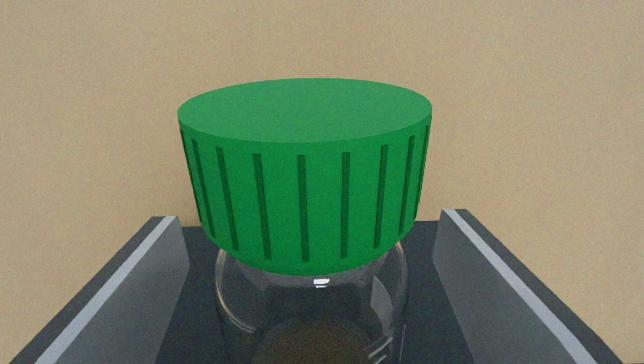

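Scene clock: 330.23 s.
Joint torques (N m): left_arm=[-15.94 8.74 1.41 9.79 -0.09 1.84 0.52] | right_arm=[-1 -11.08 -9.54 -3.48 0.57 0.11 0.11]
External joint torques (N m): left_arm=[-1.49 1.83 -2.49 1.14 -0.23 -0.17 0.51] | right_arm=[1.38 -0.82 0.2 0.21 0.09 -0.07 0.12]
Wrist force (N): left_arm=[0.7 -5.3 1.2] | right_arm=[2.4 3.7 0.7]
Wrist torque (N m): left_arm=[0.20 0.07 -0.09] | right_arm=[-0.18 -0.01 -0.34]
Wrist force, peak (N): left_arm=[0.7 -5.3 1.2] | right_arm=[4.1 4.3 1.0]
move: done
base_odometry: x=+3.416 y=+0.494 heading=+0.195
lidar_m: 0.41 0.43 0.60 1.31 2.13 3.10 5.43 3.04 2.43 1.55 0.58 0.43
base_status: not commanded
joint_positions: torso_squat_rad=+0.250 torso_shift_rad=+0.000 torso_pitch_rad=+0.000 torso_yaw_rad=+0.000 left_shoulder_pitch_rad=+0.353 left_shoulder_roll_rad=+2.740 left_shoulder_yaw_rad=-0.164 left_elbow_rad=-1.961 left_forearm_roll_rad=-0.594 left_wrist_pitch_rad=+0.761 left_hand_roll_rad=+1.703 left_gripper_m=+0.079 right_shoulder_pitch_rad=+0.774 right_shoulder_roll_rad=-1.129 right_shoulder_yaw_rad=-0.463 right_elbow_rad=-2.348 right_forearm_roll_rad=+0.450 right_wrist_pitch_rad=+0.281 right_hand_roll_rad=-0.086 right_gripper_m=+0.079 head_pan_rad=+0.000 head_tilt_rad=+0.350
joint_status: all done
wheel_motors_off: 0
motor_effort: left_wheel=+4(4) right_wheel=-3(4)
contact_limits: left_gripper_m 350 mA; right_gripper_m 350 mA
chest: x=-0.2280 y=-0.0002 z=+1.2682 quat_wxyz=(+1.000, +0.000, +0.000, +0.000) (m; base frame)
left_hand: x=+0.3030 y=+0.3778 z=+1.4250 quat_wxyz=(+0.500, +0.500, -0.500, -0.500) (m; base frame)
left_hand_status: reached (checked arc, planned for 0.5 s): 0 mm and 0.0 deg off.
right_hand: x=+0.1459 y=-0.4219 z=+1.2570 quat_wxyz=(+0.500, -0.501, -0.499, +0.500) (m; base frame)
pictures: left_wrist_camera
camera_calibration:
left_wrist_camera: T_world_to_cam=[[-0.0360188, -0.999339, -0.00487583, 0.394387], [-0.466219, 0.0211189, -0.884417, 1.42092], [0.883936, -0.0295824, -0.466672, 0.482643], [0, 0, 0, 1]] pos_world=[0.250039, 0.378396, 1.48384]

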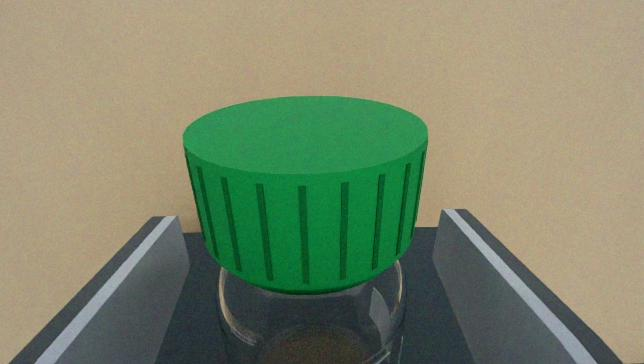

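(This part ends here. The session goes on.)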